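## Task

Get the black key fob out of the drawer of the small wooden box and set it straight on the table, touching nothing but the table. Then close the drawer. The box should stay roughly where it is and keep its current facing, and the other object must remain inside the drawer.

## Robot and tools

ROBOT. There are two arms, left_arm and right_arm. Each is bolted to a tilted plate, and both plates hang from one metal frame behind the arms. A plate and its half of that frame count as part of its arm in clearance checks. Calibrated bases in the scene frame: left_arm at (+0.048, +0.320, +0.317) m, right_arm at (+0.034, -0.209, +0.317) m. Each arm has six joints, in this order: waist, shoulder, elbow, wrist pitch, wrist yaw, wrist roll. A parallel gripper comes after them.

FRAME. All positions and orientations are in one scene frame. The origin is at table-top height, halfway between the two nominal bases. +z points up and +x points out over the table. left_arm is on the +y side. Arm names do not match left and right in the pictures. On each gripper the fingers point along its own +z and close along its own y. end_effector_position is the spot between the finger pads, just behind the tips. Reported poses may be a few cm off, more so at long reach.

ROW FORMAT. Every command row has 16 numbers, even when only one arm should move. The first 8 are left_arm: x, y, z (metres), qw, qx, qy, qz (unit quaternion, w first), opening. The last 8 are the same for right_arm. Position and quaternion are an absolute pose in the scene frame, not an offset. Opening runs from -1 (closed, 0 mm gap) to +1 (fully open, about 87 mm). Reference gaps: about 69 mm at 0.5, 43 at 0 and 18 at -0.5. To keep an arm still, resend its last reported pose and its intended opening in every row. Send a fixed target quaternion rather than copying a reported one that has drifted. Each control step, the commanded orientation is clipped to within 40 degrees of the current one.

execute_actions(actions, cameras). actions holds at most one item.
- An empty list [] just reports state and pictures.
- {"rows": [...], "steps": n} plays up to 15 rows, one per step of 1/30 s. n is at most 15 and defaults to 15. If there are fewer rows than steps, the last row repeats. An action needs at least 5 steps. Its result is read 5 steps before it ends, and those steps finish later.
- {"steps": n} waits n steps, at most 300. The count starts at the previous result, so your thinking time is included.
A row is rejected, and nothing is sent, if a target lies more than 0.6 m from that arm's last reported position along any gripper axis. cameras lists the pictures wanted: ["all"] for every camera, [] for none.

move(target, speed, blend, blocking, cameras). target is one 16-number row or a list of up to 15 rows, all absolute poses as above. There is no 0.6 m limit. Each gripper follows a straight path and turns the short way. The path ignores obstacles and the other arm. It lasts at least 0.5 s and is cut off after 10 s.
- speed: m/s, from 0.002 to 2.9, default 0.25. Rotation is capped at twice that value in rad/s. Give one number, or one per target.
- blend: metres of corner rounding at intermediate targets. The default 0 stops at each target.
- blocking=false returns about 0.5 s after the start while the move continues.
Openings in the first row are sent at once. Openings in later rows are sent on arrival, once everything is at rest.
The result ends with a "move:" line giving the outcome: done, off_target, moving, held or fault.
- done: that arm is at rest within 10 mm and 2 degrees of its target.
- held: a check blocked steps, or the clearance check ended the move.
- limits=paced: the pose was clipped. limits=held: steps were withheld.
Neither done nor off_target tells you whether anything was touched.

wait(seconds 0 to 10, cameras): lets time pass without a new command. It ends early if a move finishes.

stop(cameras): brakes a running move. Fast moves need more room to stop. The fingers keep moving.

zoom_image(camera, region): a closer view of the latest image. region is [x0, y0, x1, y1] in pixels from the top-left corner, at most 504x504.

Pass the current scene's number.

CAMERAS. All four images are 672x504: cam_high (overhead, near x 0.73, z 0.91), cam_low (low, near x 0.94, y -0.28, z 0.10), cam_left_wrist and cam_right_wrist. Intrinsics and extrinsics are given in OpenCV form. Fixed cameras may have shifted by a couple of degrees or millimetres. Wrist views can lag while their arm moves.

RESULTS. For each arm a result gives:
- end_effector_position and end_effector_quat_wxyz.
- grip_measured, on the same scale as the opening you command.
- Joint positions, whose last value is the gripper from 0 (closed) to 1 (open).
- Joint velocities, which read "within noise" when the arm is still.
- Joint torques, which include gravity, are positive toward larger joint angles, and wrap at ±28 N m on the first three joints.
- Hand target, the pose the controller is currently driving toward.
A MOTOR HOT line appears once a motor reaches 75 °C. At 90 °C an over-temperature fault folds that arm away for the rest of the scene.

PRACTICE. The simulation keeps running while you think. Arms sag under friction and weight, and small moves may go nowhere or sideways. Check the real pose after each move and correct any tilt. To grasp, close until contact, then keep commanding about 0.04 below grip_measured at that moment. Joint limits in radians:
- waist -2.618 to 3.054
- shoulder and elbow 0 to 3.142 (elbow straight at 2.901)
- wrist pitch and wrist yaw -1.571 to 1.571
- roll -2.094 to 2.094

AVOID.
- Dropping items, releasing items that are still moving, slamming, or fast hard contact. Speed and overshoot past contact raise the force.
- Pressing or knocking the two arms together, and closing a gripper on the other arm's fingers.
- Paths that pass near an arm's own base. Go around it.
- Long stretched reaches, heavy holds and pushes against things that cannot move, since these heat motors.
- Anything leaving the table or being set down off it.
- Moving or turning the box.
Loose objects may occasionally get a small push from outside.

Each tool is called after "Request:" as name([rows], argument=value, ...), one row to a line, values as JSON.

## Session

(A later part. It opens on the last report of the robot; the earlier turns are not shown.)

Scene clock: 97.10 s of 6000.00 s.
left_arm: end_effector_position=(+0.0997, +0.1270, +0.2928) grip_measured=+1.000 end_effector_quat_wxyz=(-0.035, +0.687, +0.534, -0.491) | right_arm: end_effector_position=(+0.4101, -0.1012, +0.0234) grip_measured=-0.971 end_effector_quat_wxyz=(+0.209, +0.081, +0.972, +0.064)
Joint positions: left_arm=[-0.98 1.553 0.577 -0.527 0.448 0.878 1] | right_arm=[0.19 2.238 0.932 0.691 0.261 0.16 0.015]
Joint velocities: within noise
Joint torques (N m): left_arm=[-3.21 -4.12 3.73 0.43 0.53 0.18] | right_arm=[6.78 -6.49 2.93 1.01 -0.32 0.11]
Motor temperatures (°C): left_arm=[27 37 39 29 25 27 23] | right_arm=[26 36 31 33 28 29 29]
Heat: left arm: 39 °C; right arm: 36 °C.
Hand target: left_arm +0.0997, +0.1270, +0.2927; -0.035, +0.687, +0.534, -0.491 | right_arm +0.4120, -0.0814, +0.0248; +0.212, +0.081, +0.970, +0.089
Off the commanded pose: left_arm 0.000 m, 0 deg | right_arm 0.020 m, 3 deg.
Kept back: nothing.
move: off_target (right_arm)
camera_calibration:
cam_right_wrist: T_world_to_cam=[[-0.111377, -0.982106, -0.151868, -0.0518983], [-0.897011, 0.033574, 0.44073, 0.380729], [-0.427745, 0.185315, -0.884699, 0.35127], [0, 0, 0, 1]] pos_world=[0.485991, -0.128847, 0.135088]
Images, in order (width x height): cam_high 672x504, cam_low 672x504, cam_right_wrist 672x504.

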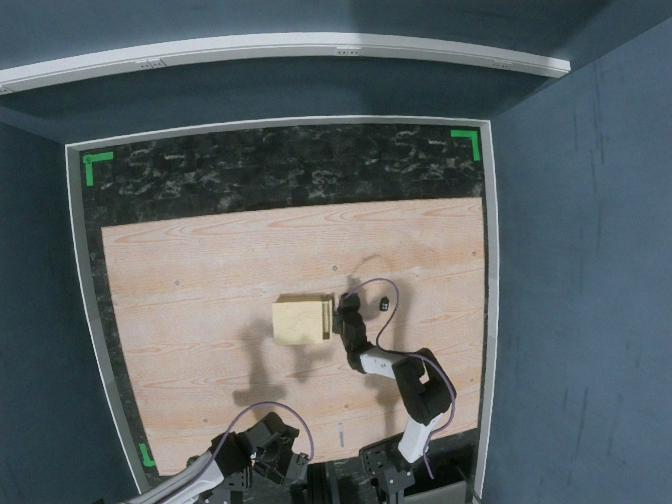

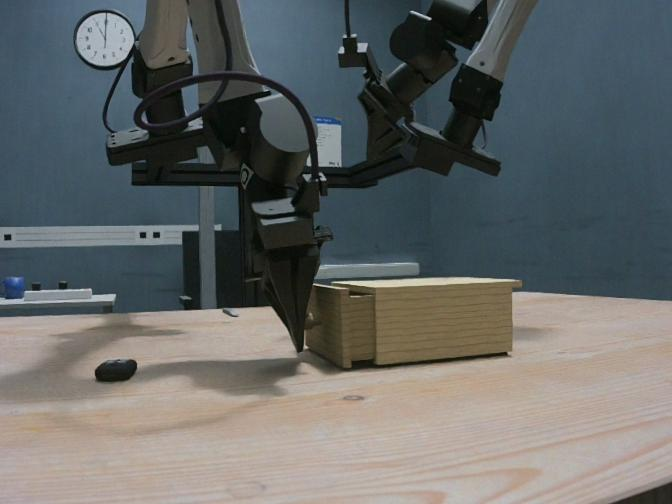

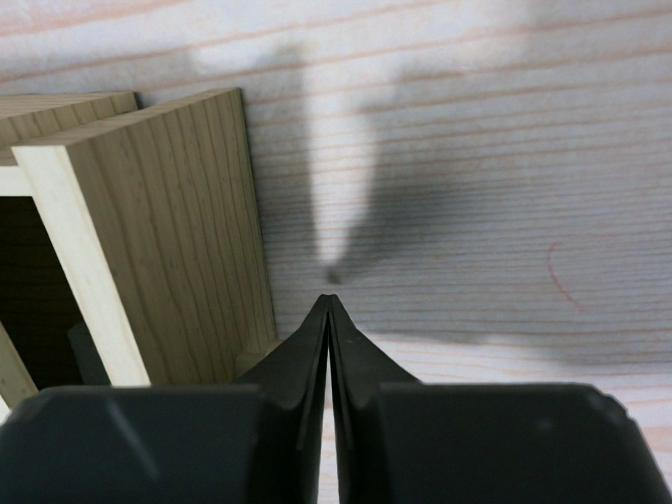

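Request:
move([
  [0.330,0.200,0.200,0.0716,0.0103,0.9504,-0.3026,-0.9,0.4125,-0.081,0.024,0.2126,0.0810,0.9696,0.0894,-0.97],
  [0.405,0.180,0.100,0.0716,0.0103,0.9504,-0.3026,-0.9,0.4125,-0.081,0.024,0.2126,0.0810,0.9696,0.0894,-0.97],
  [0.405,0.178,0.035,0.0716,0.0103,0.9504,-0.3026,-0.9,0.4125,-0.081,0.024,0.2126,0.0810,0.9696,0.0894,-0.97],
], speed=[0.6,0.3,0.15], blend=[0.04,0.02,0], cameras=["cam_low","cam_left_wrist","cam_high"])

Request:
zoom_image(camera="cam_high", region=[220, 260, 440, 382])

Scene clock: 102.30 s of 6000.00 s.
left_arm: end_effector_position=(+0.4013, +0.1768, +0.0387) grip_measured=-0.900 end_effector_quat_wxyz=(+0.064, +0.008, +0.952, -0.299) | right_arm: end_effector_position=(+0.4100, -0.1012, +0.0233) grip_measured=-0.971 end_effector_quat_wxyz=(+0.209, +0.082, +0.972, +0.064)
Joint positions: left_arm=[-0.097 2.237 1.134 0.188 0.325 0.003 0.05] | right_arm=[0.19 2.238 0.932 0.69 0.262 0.163 0.015]
Joint velocities: within noise
Joint torques (N m): left_arm=[-2.71 -8.69 2.67 1.02 0.46 0.3] | right_arm=[6.93 -6.54 2.91 1.02 -0.32 0.07]
Motor temperatures (°C): left_arm=[27 38 38 29 25 27 23] | right_arm=[26 36 31 33 28 29 29]
Heat: left arm: 38 °C; right arm: 36 °C.
Hand target: left_arm +0.4049, +0.1780, +0.0351; +0.072, +0.010, +0.950, -0.302 | right_arm +0.4119, -0.0814, +0.0247; +0.212, +0.081, +0.970, +0.089
Off the commanded pose: left_arm 0.005 m, 1 deg | right_arm 0.020 m, 3 deg.
Kept back: nothing.
move: off_target (right_arm)
camera_calibration:
cam_left_wrist: T_world_to_cam=[[-0.0554566, -0.827753, 0.558346, 0.145017], [-0.743325, 0.407584, 0.530418, 0.230381], [-0.666627, -0.385617, -0.637893, 0.501325], [0, 0, 0, 1]] pos_world=[0.513487, 0.219458, 0.116624]
Images, in order (width x height): cam_high 672x504, cam_low 672x504, cam_left_wrist 672x504.

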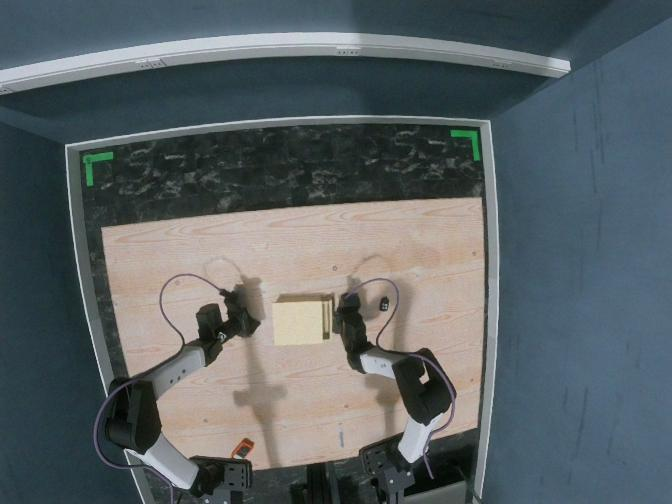

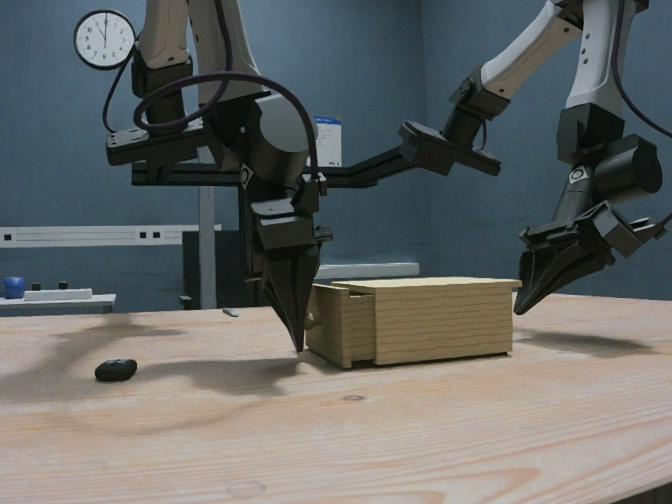

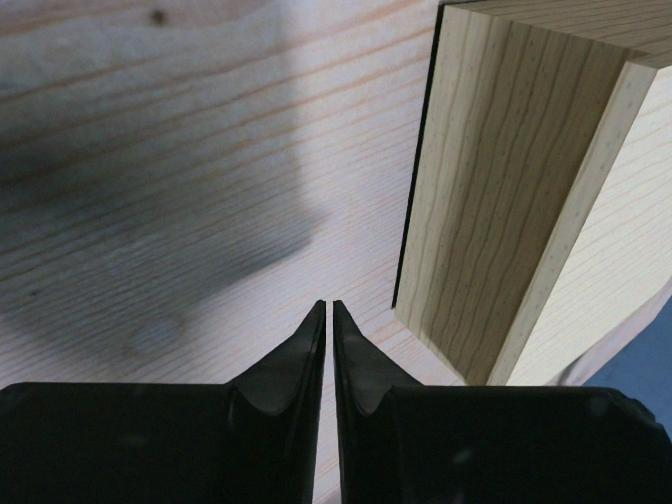

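Scaled by 2.291 from the camera's 672x504 image, which has a finer 960x720 frame.

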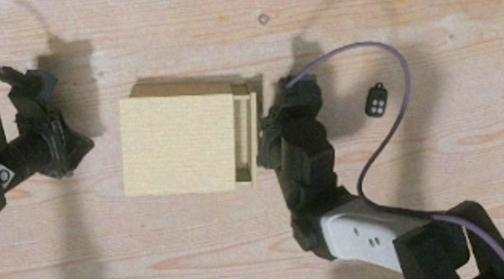

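Request:
move([
  [0.404,0.122,0.036,0.0716,0.0103,0.9504,-0.3026,-0.9,0.4125,-0.081,0.024,0.2126,0.0810,0.9696,0.0894,-0.97],
  [0.402,0.086,0.036,0.0716,0.0103,0.9504,-0.3026,-0.9,0.4125,-0.081,0.024,0.2126,0.0810,0.9696,0.0894,-0.97],
], speed=[0.15,0.06], blend=[0.01,0], cameras=["cam_low","cam_left_wrist","cam_high"])

Request:
zoom_image(camera="cam_high", region=[260, 270, 440, 370])

Scene clock: 104.10 s of 6000.00 s.
left_arm: end_effector_position=(+0.4032, +0.1143, +0.0309) grip_measured=-0.901 end_effector_quat_wxyz=(+0.069, +0.008, +0.960, -0.271) | right_arm: end_effector_position=(+0.4100, -0.1021, +0.0232) grip_measured=-0.971 end_effector_quat_wxyz=(+0.209, +0.083, +0.972, +0.061)
Joint positions: left_arm=[-0.264 2.334 1.21 0.245 0.16 -0.127 0.05] | right_arm=[0.19 2.238 0.932 0.69 0.267 0.163 0.015]
Joint velocities: within noise
Joint torques (N m): left_arm=[-8.17 -7.84 3.43 1.32 0.67 -0.15] | right_arm=[6.78 -6.49 2.84 1.02 -0.38 0.1]
Motor temperatures (°C): left_arm=[27 38 38 29 25 27 23] | right_arm=[26 36 31 33 28 29 29]
Heat: left arm: 38 °C; right arm: 36 °C.
Hand target: left_arm +0.4011, +0.0872, +0.0371; +0.071, +0.011, +0.950, -0.302 | right_arm +0.4119, -0.0814, +0.0248; +0.212, +0.081, +0.970, +0.089
Off the commanded pose: left_arm 0.029 m, 4 deg | right_arm 0.021 m, 3 deg.
Kept back: nothing.
move: off_target (left_arm, right_arm)
camera_calibration:
cam_left_wrist: T_world_to_cam=[[-0.0533652, -0.860024, 0.507455, 0.102093], [-0.750543, 0.369742, 0.547701, 0.268072], [-0.658663, -0.351639, -0.665216, 0.467212], [0, 0, 0, 1]] pos_world=[0.514383, 0.152976, 0.112166]
Images, in order (width x height): cam_high 672x504, cam_low 672x504, cam_left_wrist 672x504.

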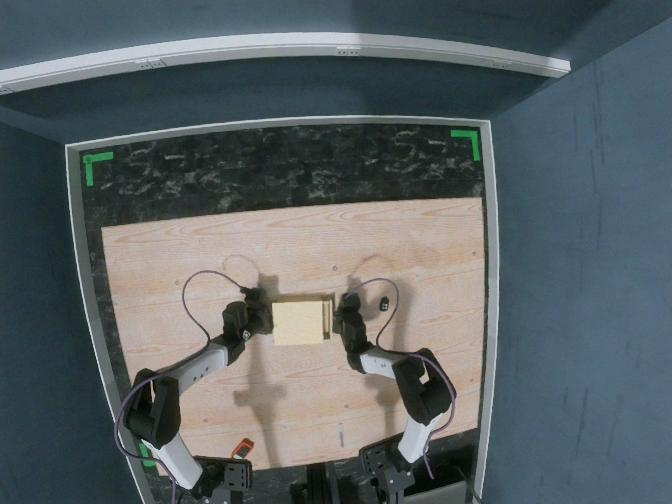

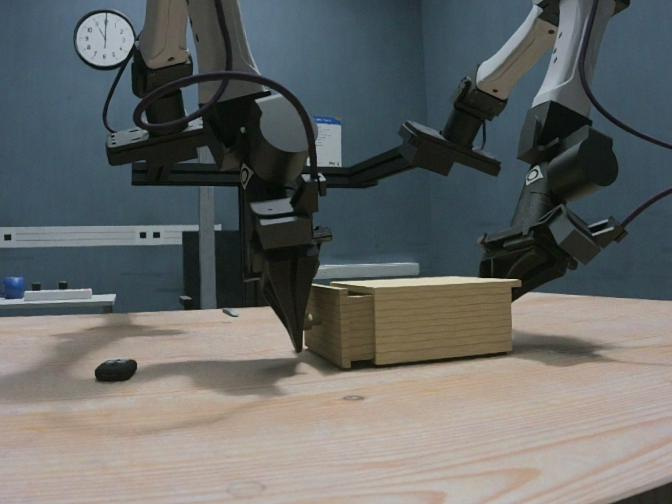

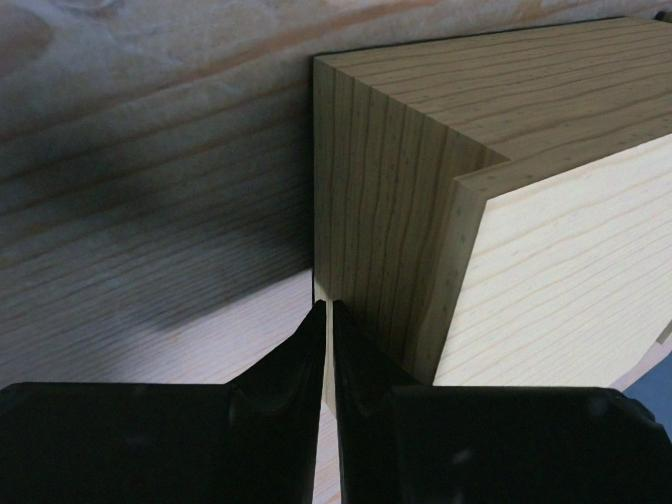

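Scaled by 2.800 from the camera's 672x504 image, which has a finer 960x720 frame.

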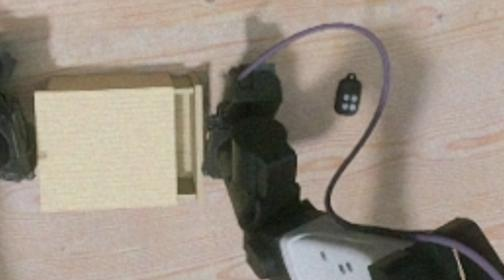

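Request:
zoom_image(camera="cam_low", region=[250, 240, 550, 400])

Request:
zoom_image(camera="cam_high", region=[265, 285, 350, 350])

Scaled by 1.680 from the camera's 672x504 image, which has a finer 960x720 frame.

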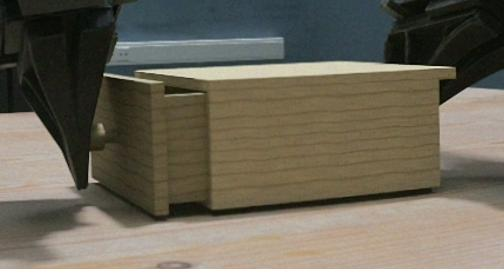

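Scaled by 5.929 from the camera's 672x504 image, which has a finer 960x720 frame.

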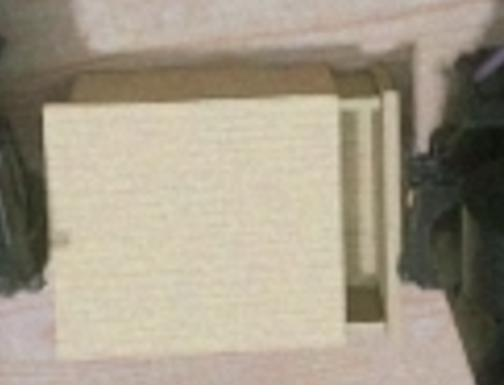

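Request:
move([
  [0.401,0.062,0.038,0.0716,0.0103,0.9504,-0.3026,-0.9,0.413,-0.068,0.026,0.2126,0.0810,0.9696,0.0894,-0.97],
], speed=0.06, cameras=["cam_low","cam_right_wrist","cam_high"])

Request:
zoom_image(camera="cam_high", region=[260, 270, 440, 370])

Scene clock: 107.60 s of 6000.00 s.
left_arm: end_effector_position=(+0.4041, +0.0973, +0.0302) grip_measured=-0.901 end_effector_quat_wxyz=(+0.071, +0.009, +0.963, -0.259) | right_arm: end_effector_position=(+0.4110, -0.1050, +0.0240) grip_measured=-0.971 end_effector_quat_wxyz=(+0.210, +0.087, +0.973, +0.037)
Joint positions: left_arm=[-0.311 2.359 1.241 0.245 0.105 -0.159 0.05] | right_arm=[0.206 2.238 0.942 0.674 0.328 0.17 0.015]
Joint velocities: within noise
Joint torques (N m): left_arm=[-9.11 -7.72 3.81 1.36 0.84 -0.25] | right_arm=[8.66 -6.09 3.25 0.99 -0.66 0.28]
Motor temperatures (°C): left_arm=[28 39 38 29 25 27 23] | right_arm=[27 36 31 33 28 29 29]
Heat: left arm: 39 °C; right arm: 36 °C.
Hand target: left_arm +0.3996, +0.0639, +0.0396; +0.070, +0.011, +0.951, -0.302 | right_arm +0.4115, -0.0694, +0.0280; +0.211, +0.081, +0.970, +0.089
Off the commanded pose: left_arm 0.036 m, 5 deg | right_arm 0.037 m, 6 deg.
Kept back: nothing.
move: off_target (left_arm, right_arm)
camera_calibration:
cam_right_wrist: T_world_to_cam=[[-0.133793, -0.985696, -0.102486, -0.0477385], [-0.893743, 0.0753343, 0.442209, 0.384349], [-0.428163, 0.150761, -0.891038, 0.349645], [0, 0, 0, 1]] pos_world=[0.486827, -0.128723, 0.136692]
Images, in order (width x height): cam_high 672x504, cam_low 672x504, cam_right_wrist 672x504.

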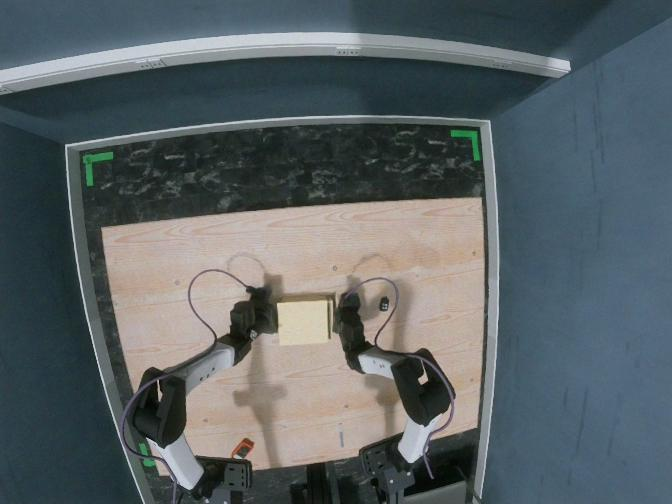

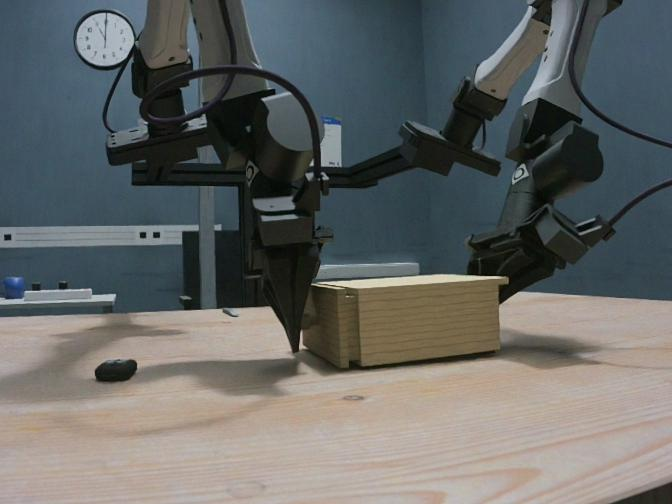

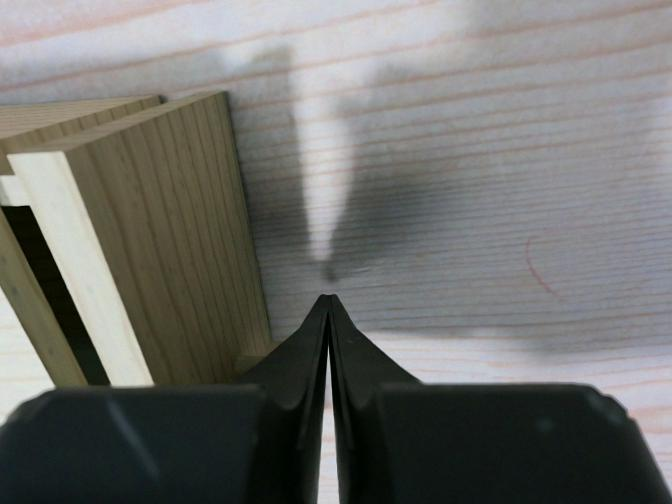

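Scaled by 2.800 from the camera's 672x504 image, which has a finer 960x720 frame.

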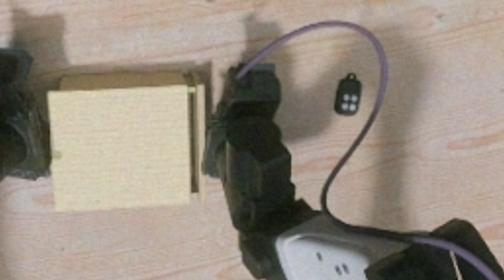

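Request:
move([
  [0.401,0.054,0.040,0.0716,0.0103,0.9504,-0.3026,-0.9,0.414,-0.047,0.026,0.2126,0.0810,0.9696,0.0894,-0.97],
], speed=0.05, cameras=["cam_low","cam_right_wrist","cam_high"])

Request:
zoom_image(camera="cam_high", region=[260, 270, 440, 370])

Scene clock: 108.57 s of 6000.00 s.
left_arm: end_effector_position=(+0.4043, +0.0986, +0.0292) grip_measured=-0.901 end_effector_quat_wxyz=(+0.071, +0.007, +0.966, -0.247) | right_arm: end_effector_position=(+0.4113, -0.0917, +0.0238) grip_measured=-0.971 end_effector_quat_wxyz=(+0.209, +0.086, +0.974, +0.024)
Joint positions: left_arm=[-0.317 2.359 1.244 0.237 0.077 -0.166 0.049] | right_arm=[0.251 2.26 0.974 0.65 0.39 0.193 0.014]
Joint velocities: within noise
Joint torques (N m): left_arm=[-10.26 -7.6 4.16 1.39 0.97 -0.31] | right_arm=[9.62 -6.05 3.67 1.01 -0.92 0.28]
Motor temperatures (°C): left_arm=[28 39 38 29 25 27 23] | right_arm=[27 36 31 33 28 29 29]
Heat: left arm: 39 °C; right arm: 36 °C.
Hand target: left_arm +0.3990, +0.0569, +0.0424; +0.069, +0.012, +0.951, -0.302 | right_arm +0.4118, -0.0490, +0.0291; +0.211, +0.080, +0.970, +0.088
Off the commanded pose: left_arm 0.046 m, 7 deg | right_arm 0.045 m, 8 deg.
Kept back: nothing.
move: off_target (left_arm, right_arm)
camera_calibration:
cam_right_wrist: T_world_to_cam=[[-0.138447, -0.987422, -0.0763558, -0.0335424], [-0.891545, 0.0906883, 0.44376, 0.384115], [-0.431254, 0.129512, -0.892887, 0.346925], [0, 0, 0, 1]] pos_world=[0.487424, -0.112886, 0.136748]
Images, in order (width x height): cam_high 672x504, cam_low 672x504, cam_right_wrist 672x504.

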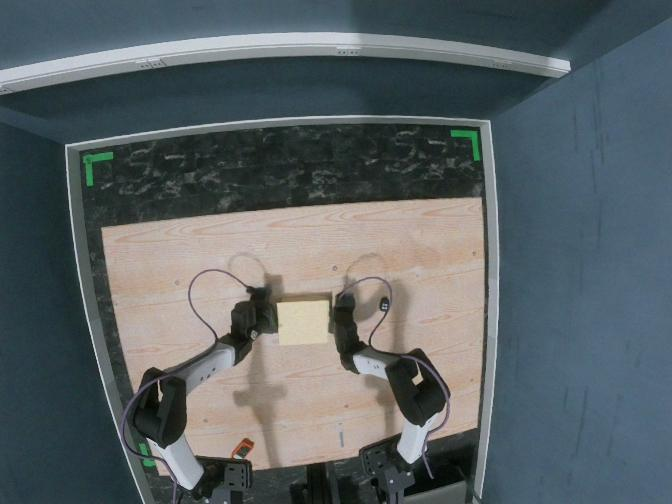

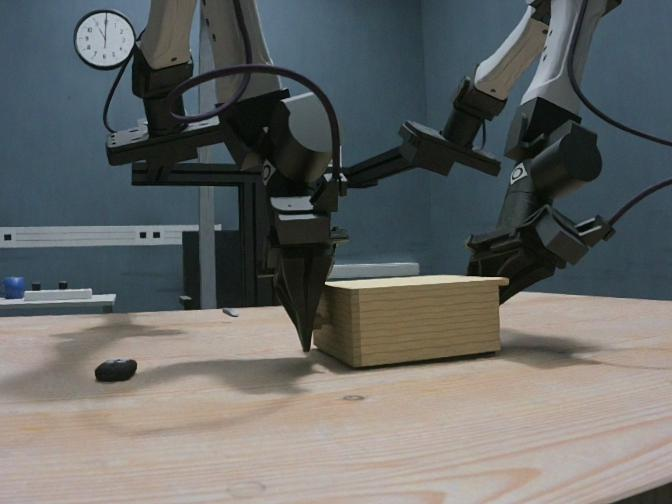

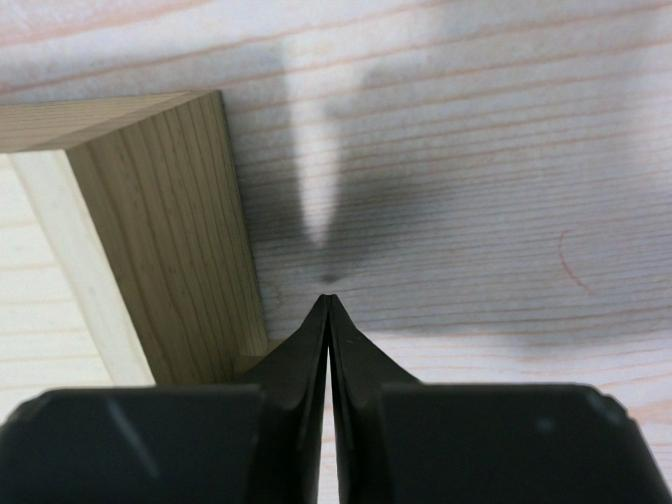

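Scaled by 2.800 from the camera's 672x504 image, which has a finer 960x720 frame.

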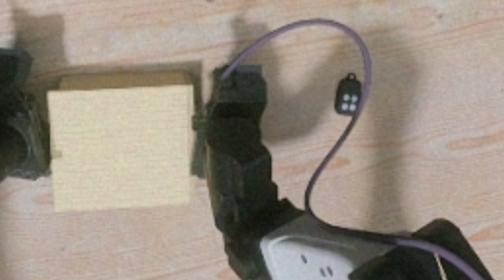

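Request:
zoom_image(camera="cam_low", region=[290, 260, 520, 380])

Request:
zoom_image(camera="cam_right_wrist", region=[0, 60, 300, 400])

Scaled by 2.191 from the camera's 672x504 image, which has a finer 960x720 frame.

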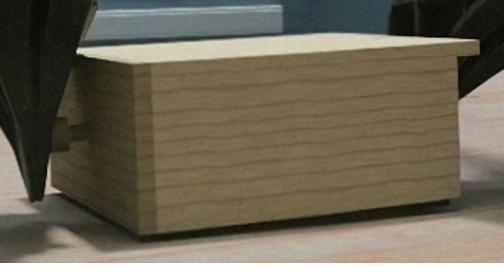

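Scaled by 1.482 from the camera's 672x504 image, which has a finer 960x720 frame.

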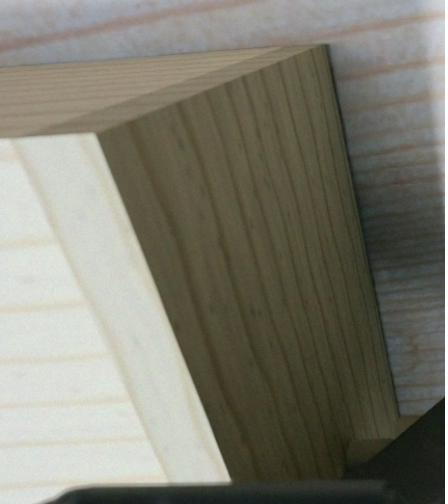

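Request:
move([
  [0.402,0.145,0.045,0.0716,0.0103,0.9504,-0.3026,-0.9,0.412,-0.140,0.030,0.2126,0.0810,0.9696,0.0894,-0.97],
], speed=0.12, cameras=["cam_low","cam_high"])

Request:
zoom_image(camera="cam_high", region=[260, 270, 440, 370])

Scene clock: 110.47 s of 6000.00 s.
left_arm: end_effector_position=(+0.3958, +0.1423, +0.0369) grip_measured=-0.901 end_effector_quat_wxyz=(+0.064, +0.007, +0.953, -0.297) | right_arm: end_effector_position=(+0.3942, -0.1358, +0.0176) grip_measured=-0.970 end_effector_quat_wxyz=(+0.186, +0.080, +0.975, +0.086)
Joint positions: left_arm=[-0.182 2.28 1.138 0.248 0.267 -0.07 0.05] | right_arm=[0.073 2.205 0.876 0.682 0.122 0.107 0.015]
Joint velocities: within noise
Joint torques (N m): left_arm=[-3.54 -11.82 1.28 0.85 0.44 0.31] | right_arm=[2.86 -10.76 0.36 1 -0.15 -0.2]
Motor temperatures (°C): left_arm=[28 41 38 30 25 27 23] | right_arm=[27 36 31 33 28 29 29]
Heat: left arm: 41 °C; right arm: 36 °C.
Hand target: left_arm +0.4019, +0.1448, +0.0448; +0.072, +0.010, +0.950, -0.303 | right_arm +0.4119, -0.1400, +0.0297; +0.213, +0.081, +0.970, +0.089
Off the commanded pose: left_arm 0.011 m, 1 deg | right_arm 0.022 m, 3 deg.
Kept back: nothing.
move: off_target (left_arm, right_arm)
Images, in order (width x height): cam_high 672x504, cam_low 672x504.

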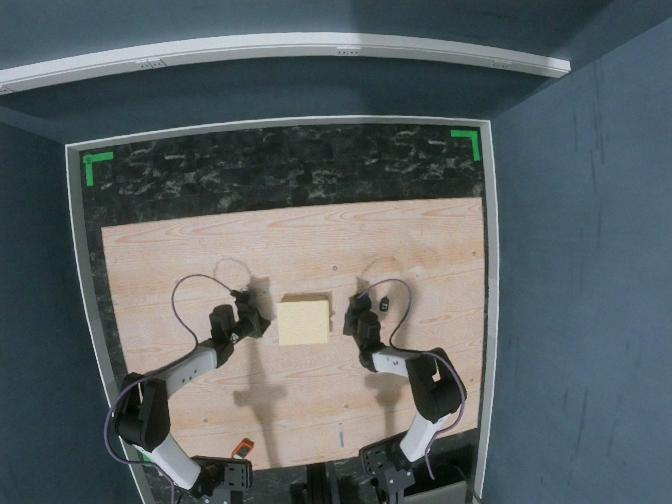

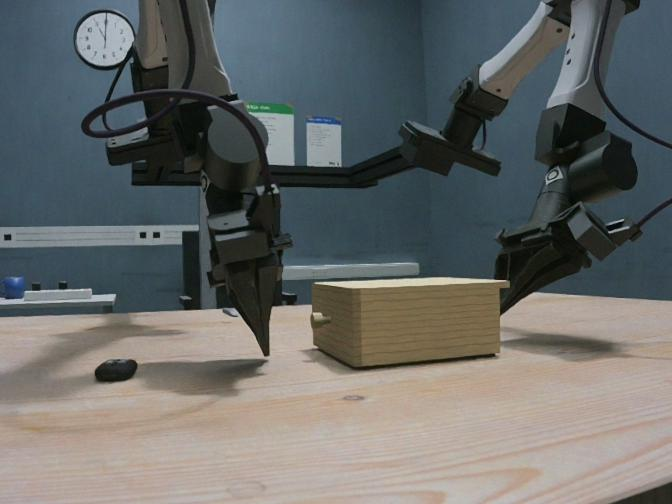

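Scaled by 2.800 from the camera's 672x504 image, which has a finer 960x720 frame.

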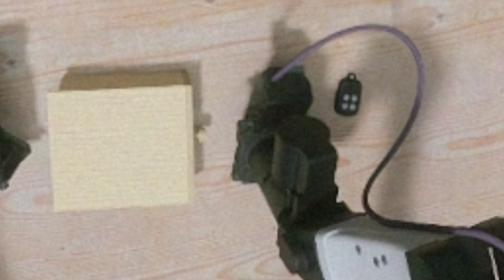

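Request:
finished_scene(scene=1)

The scene is finished: the task was done.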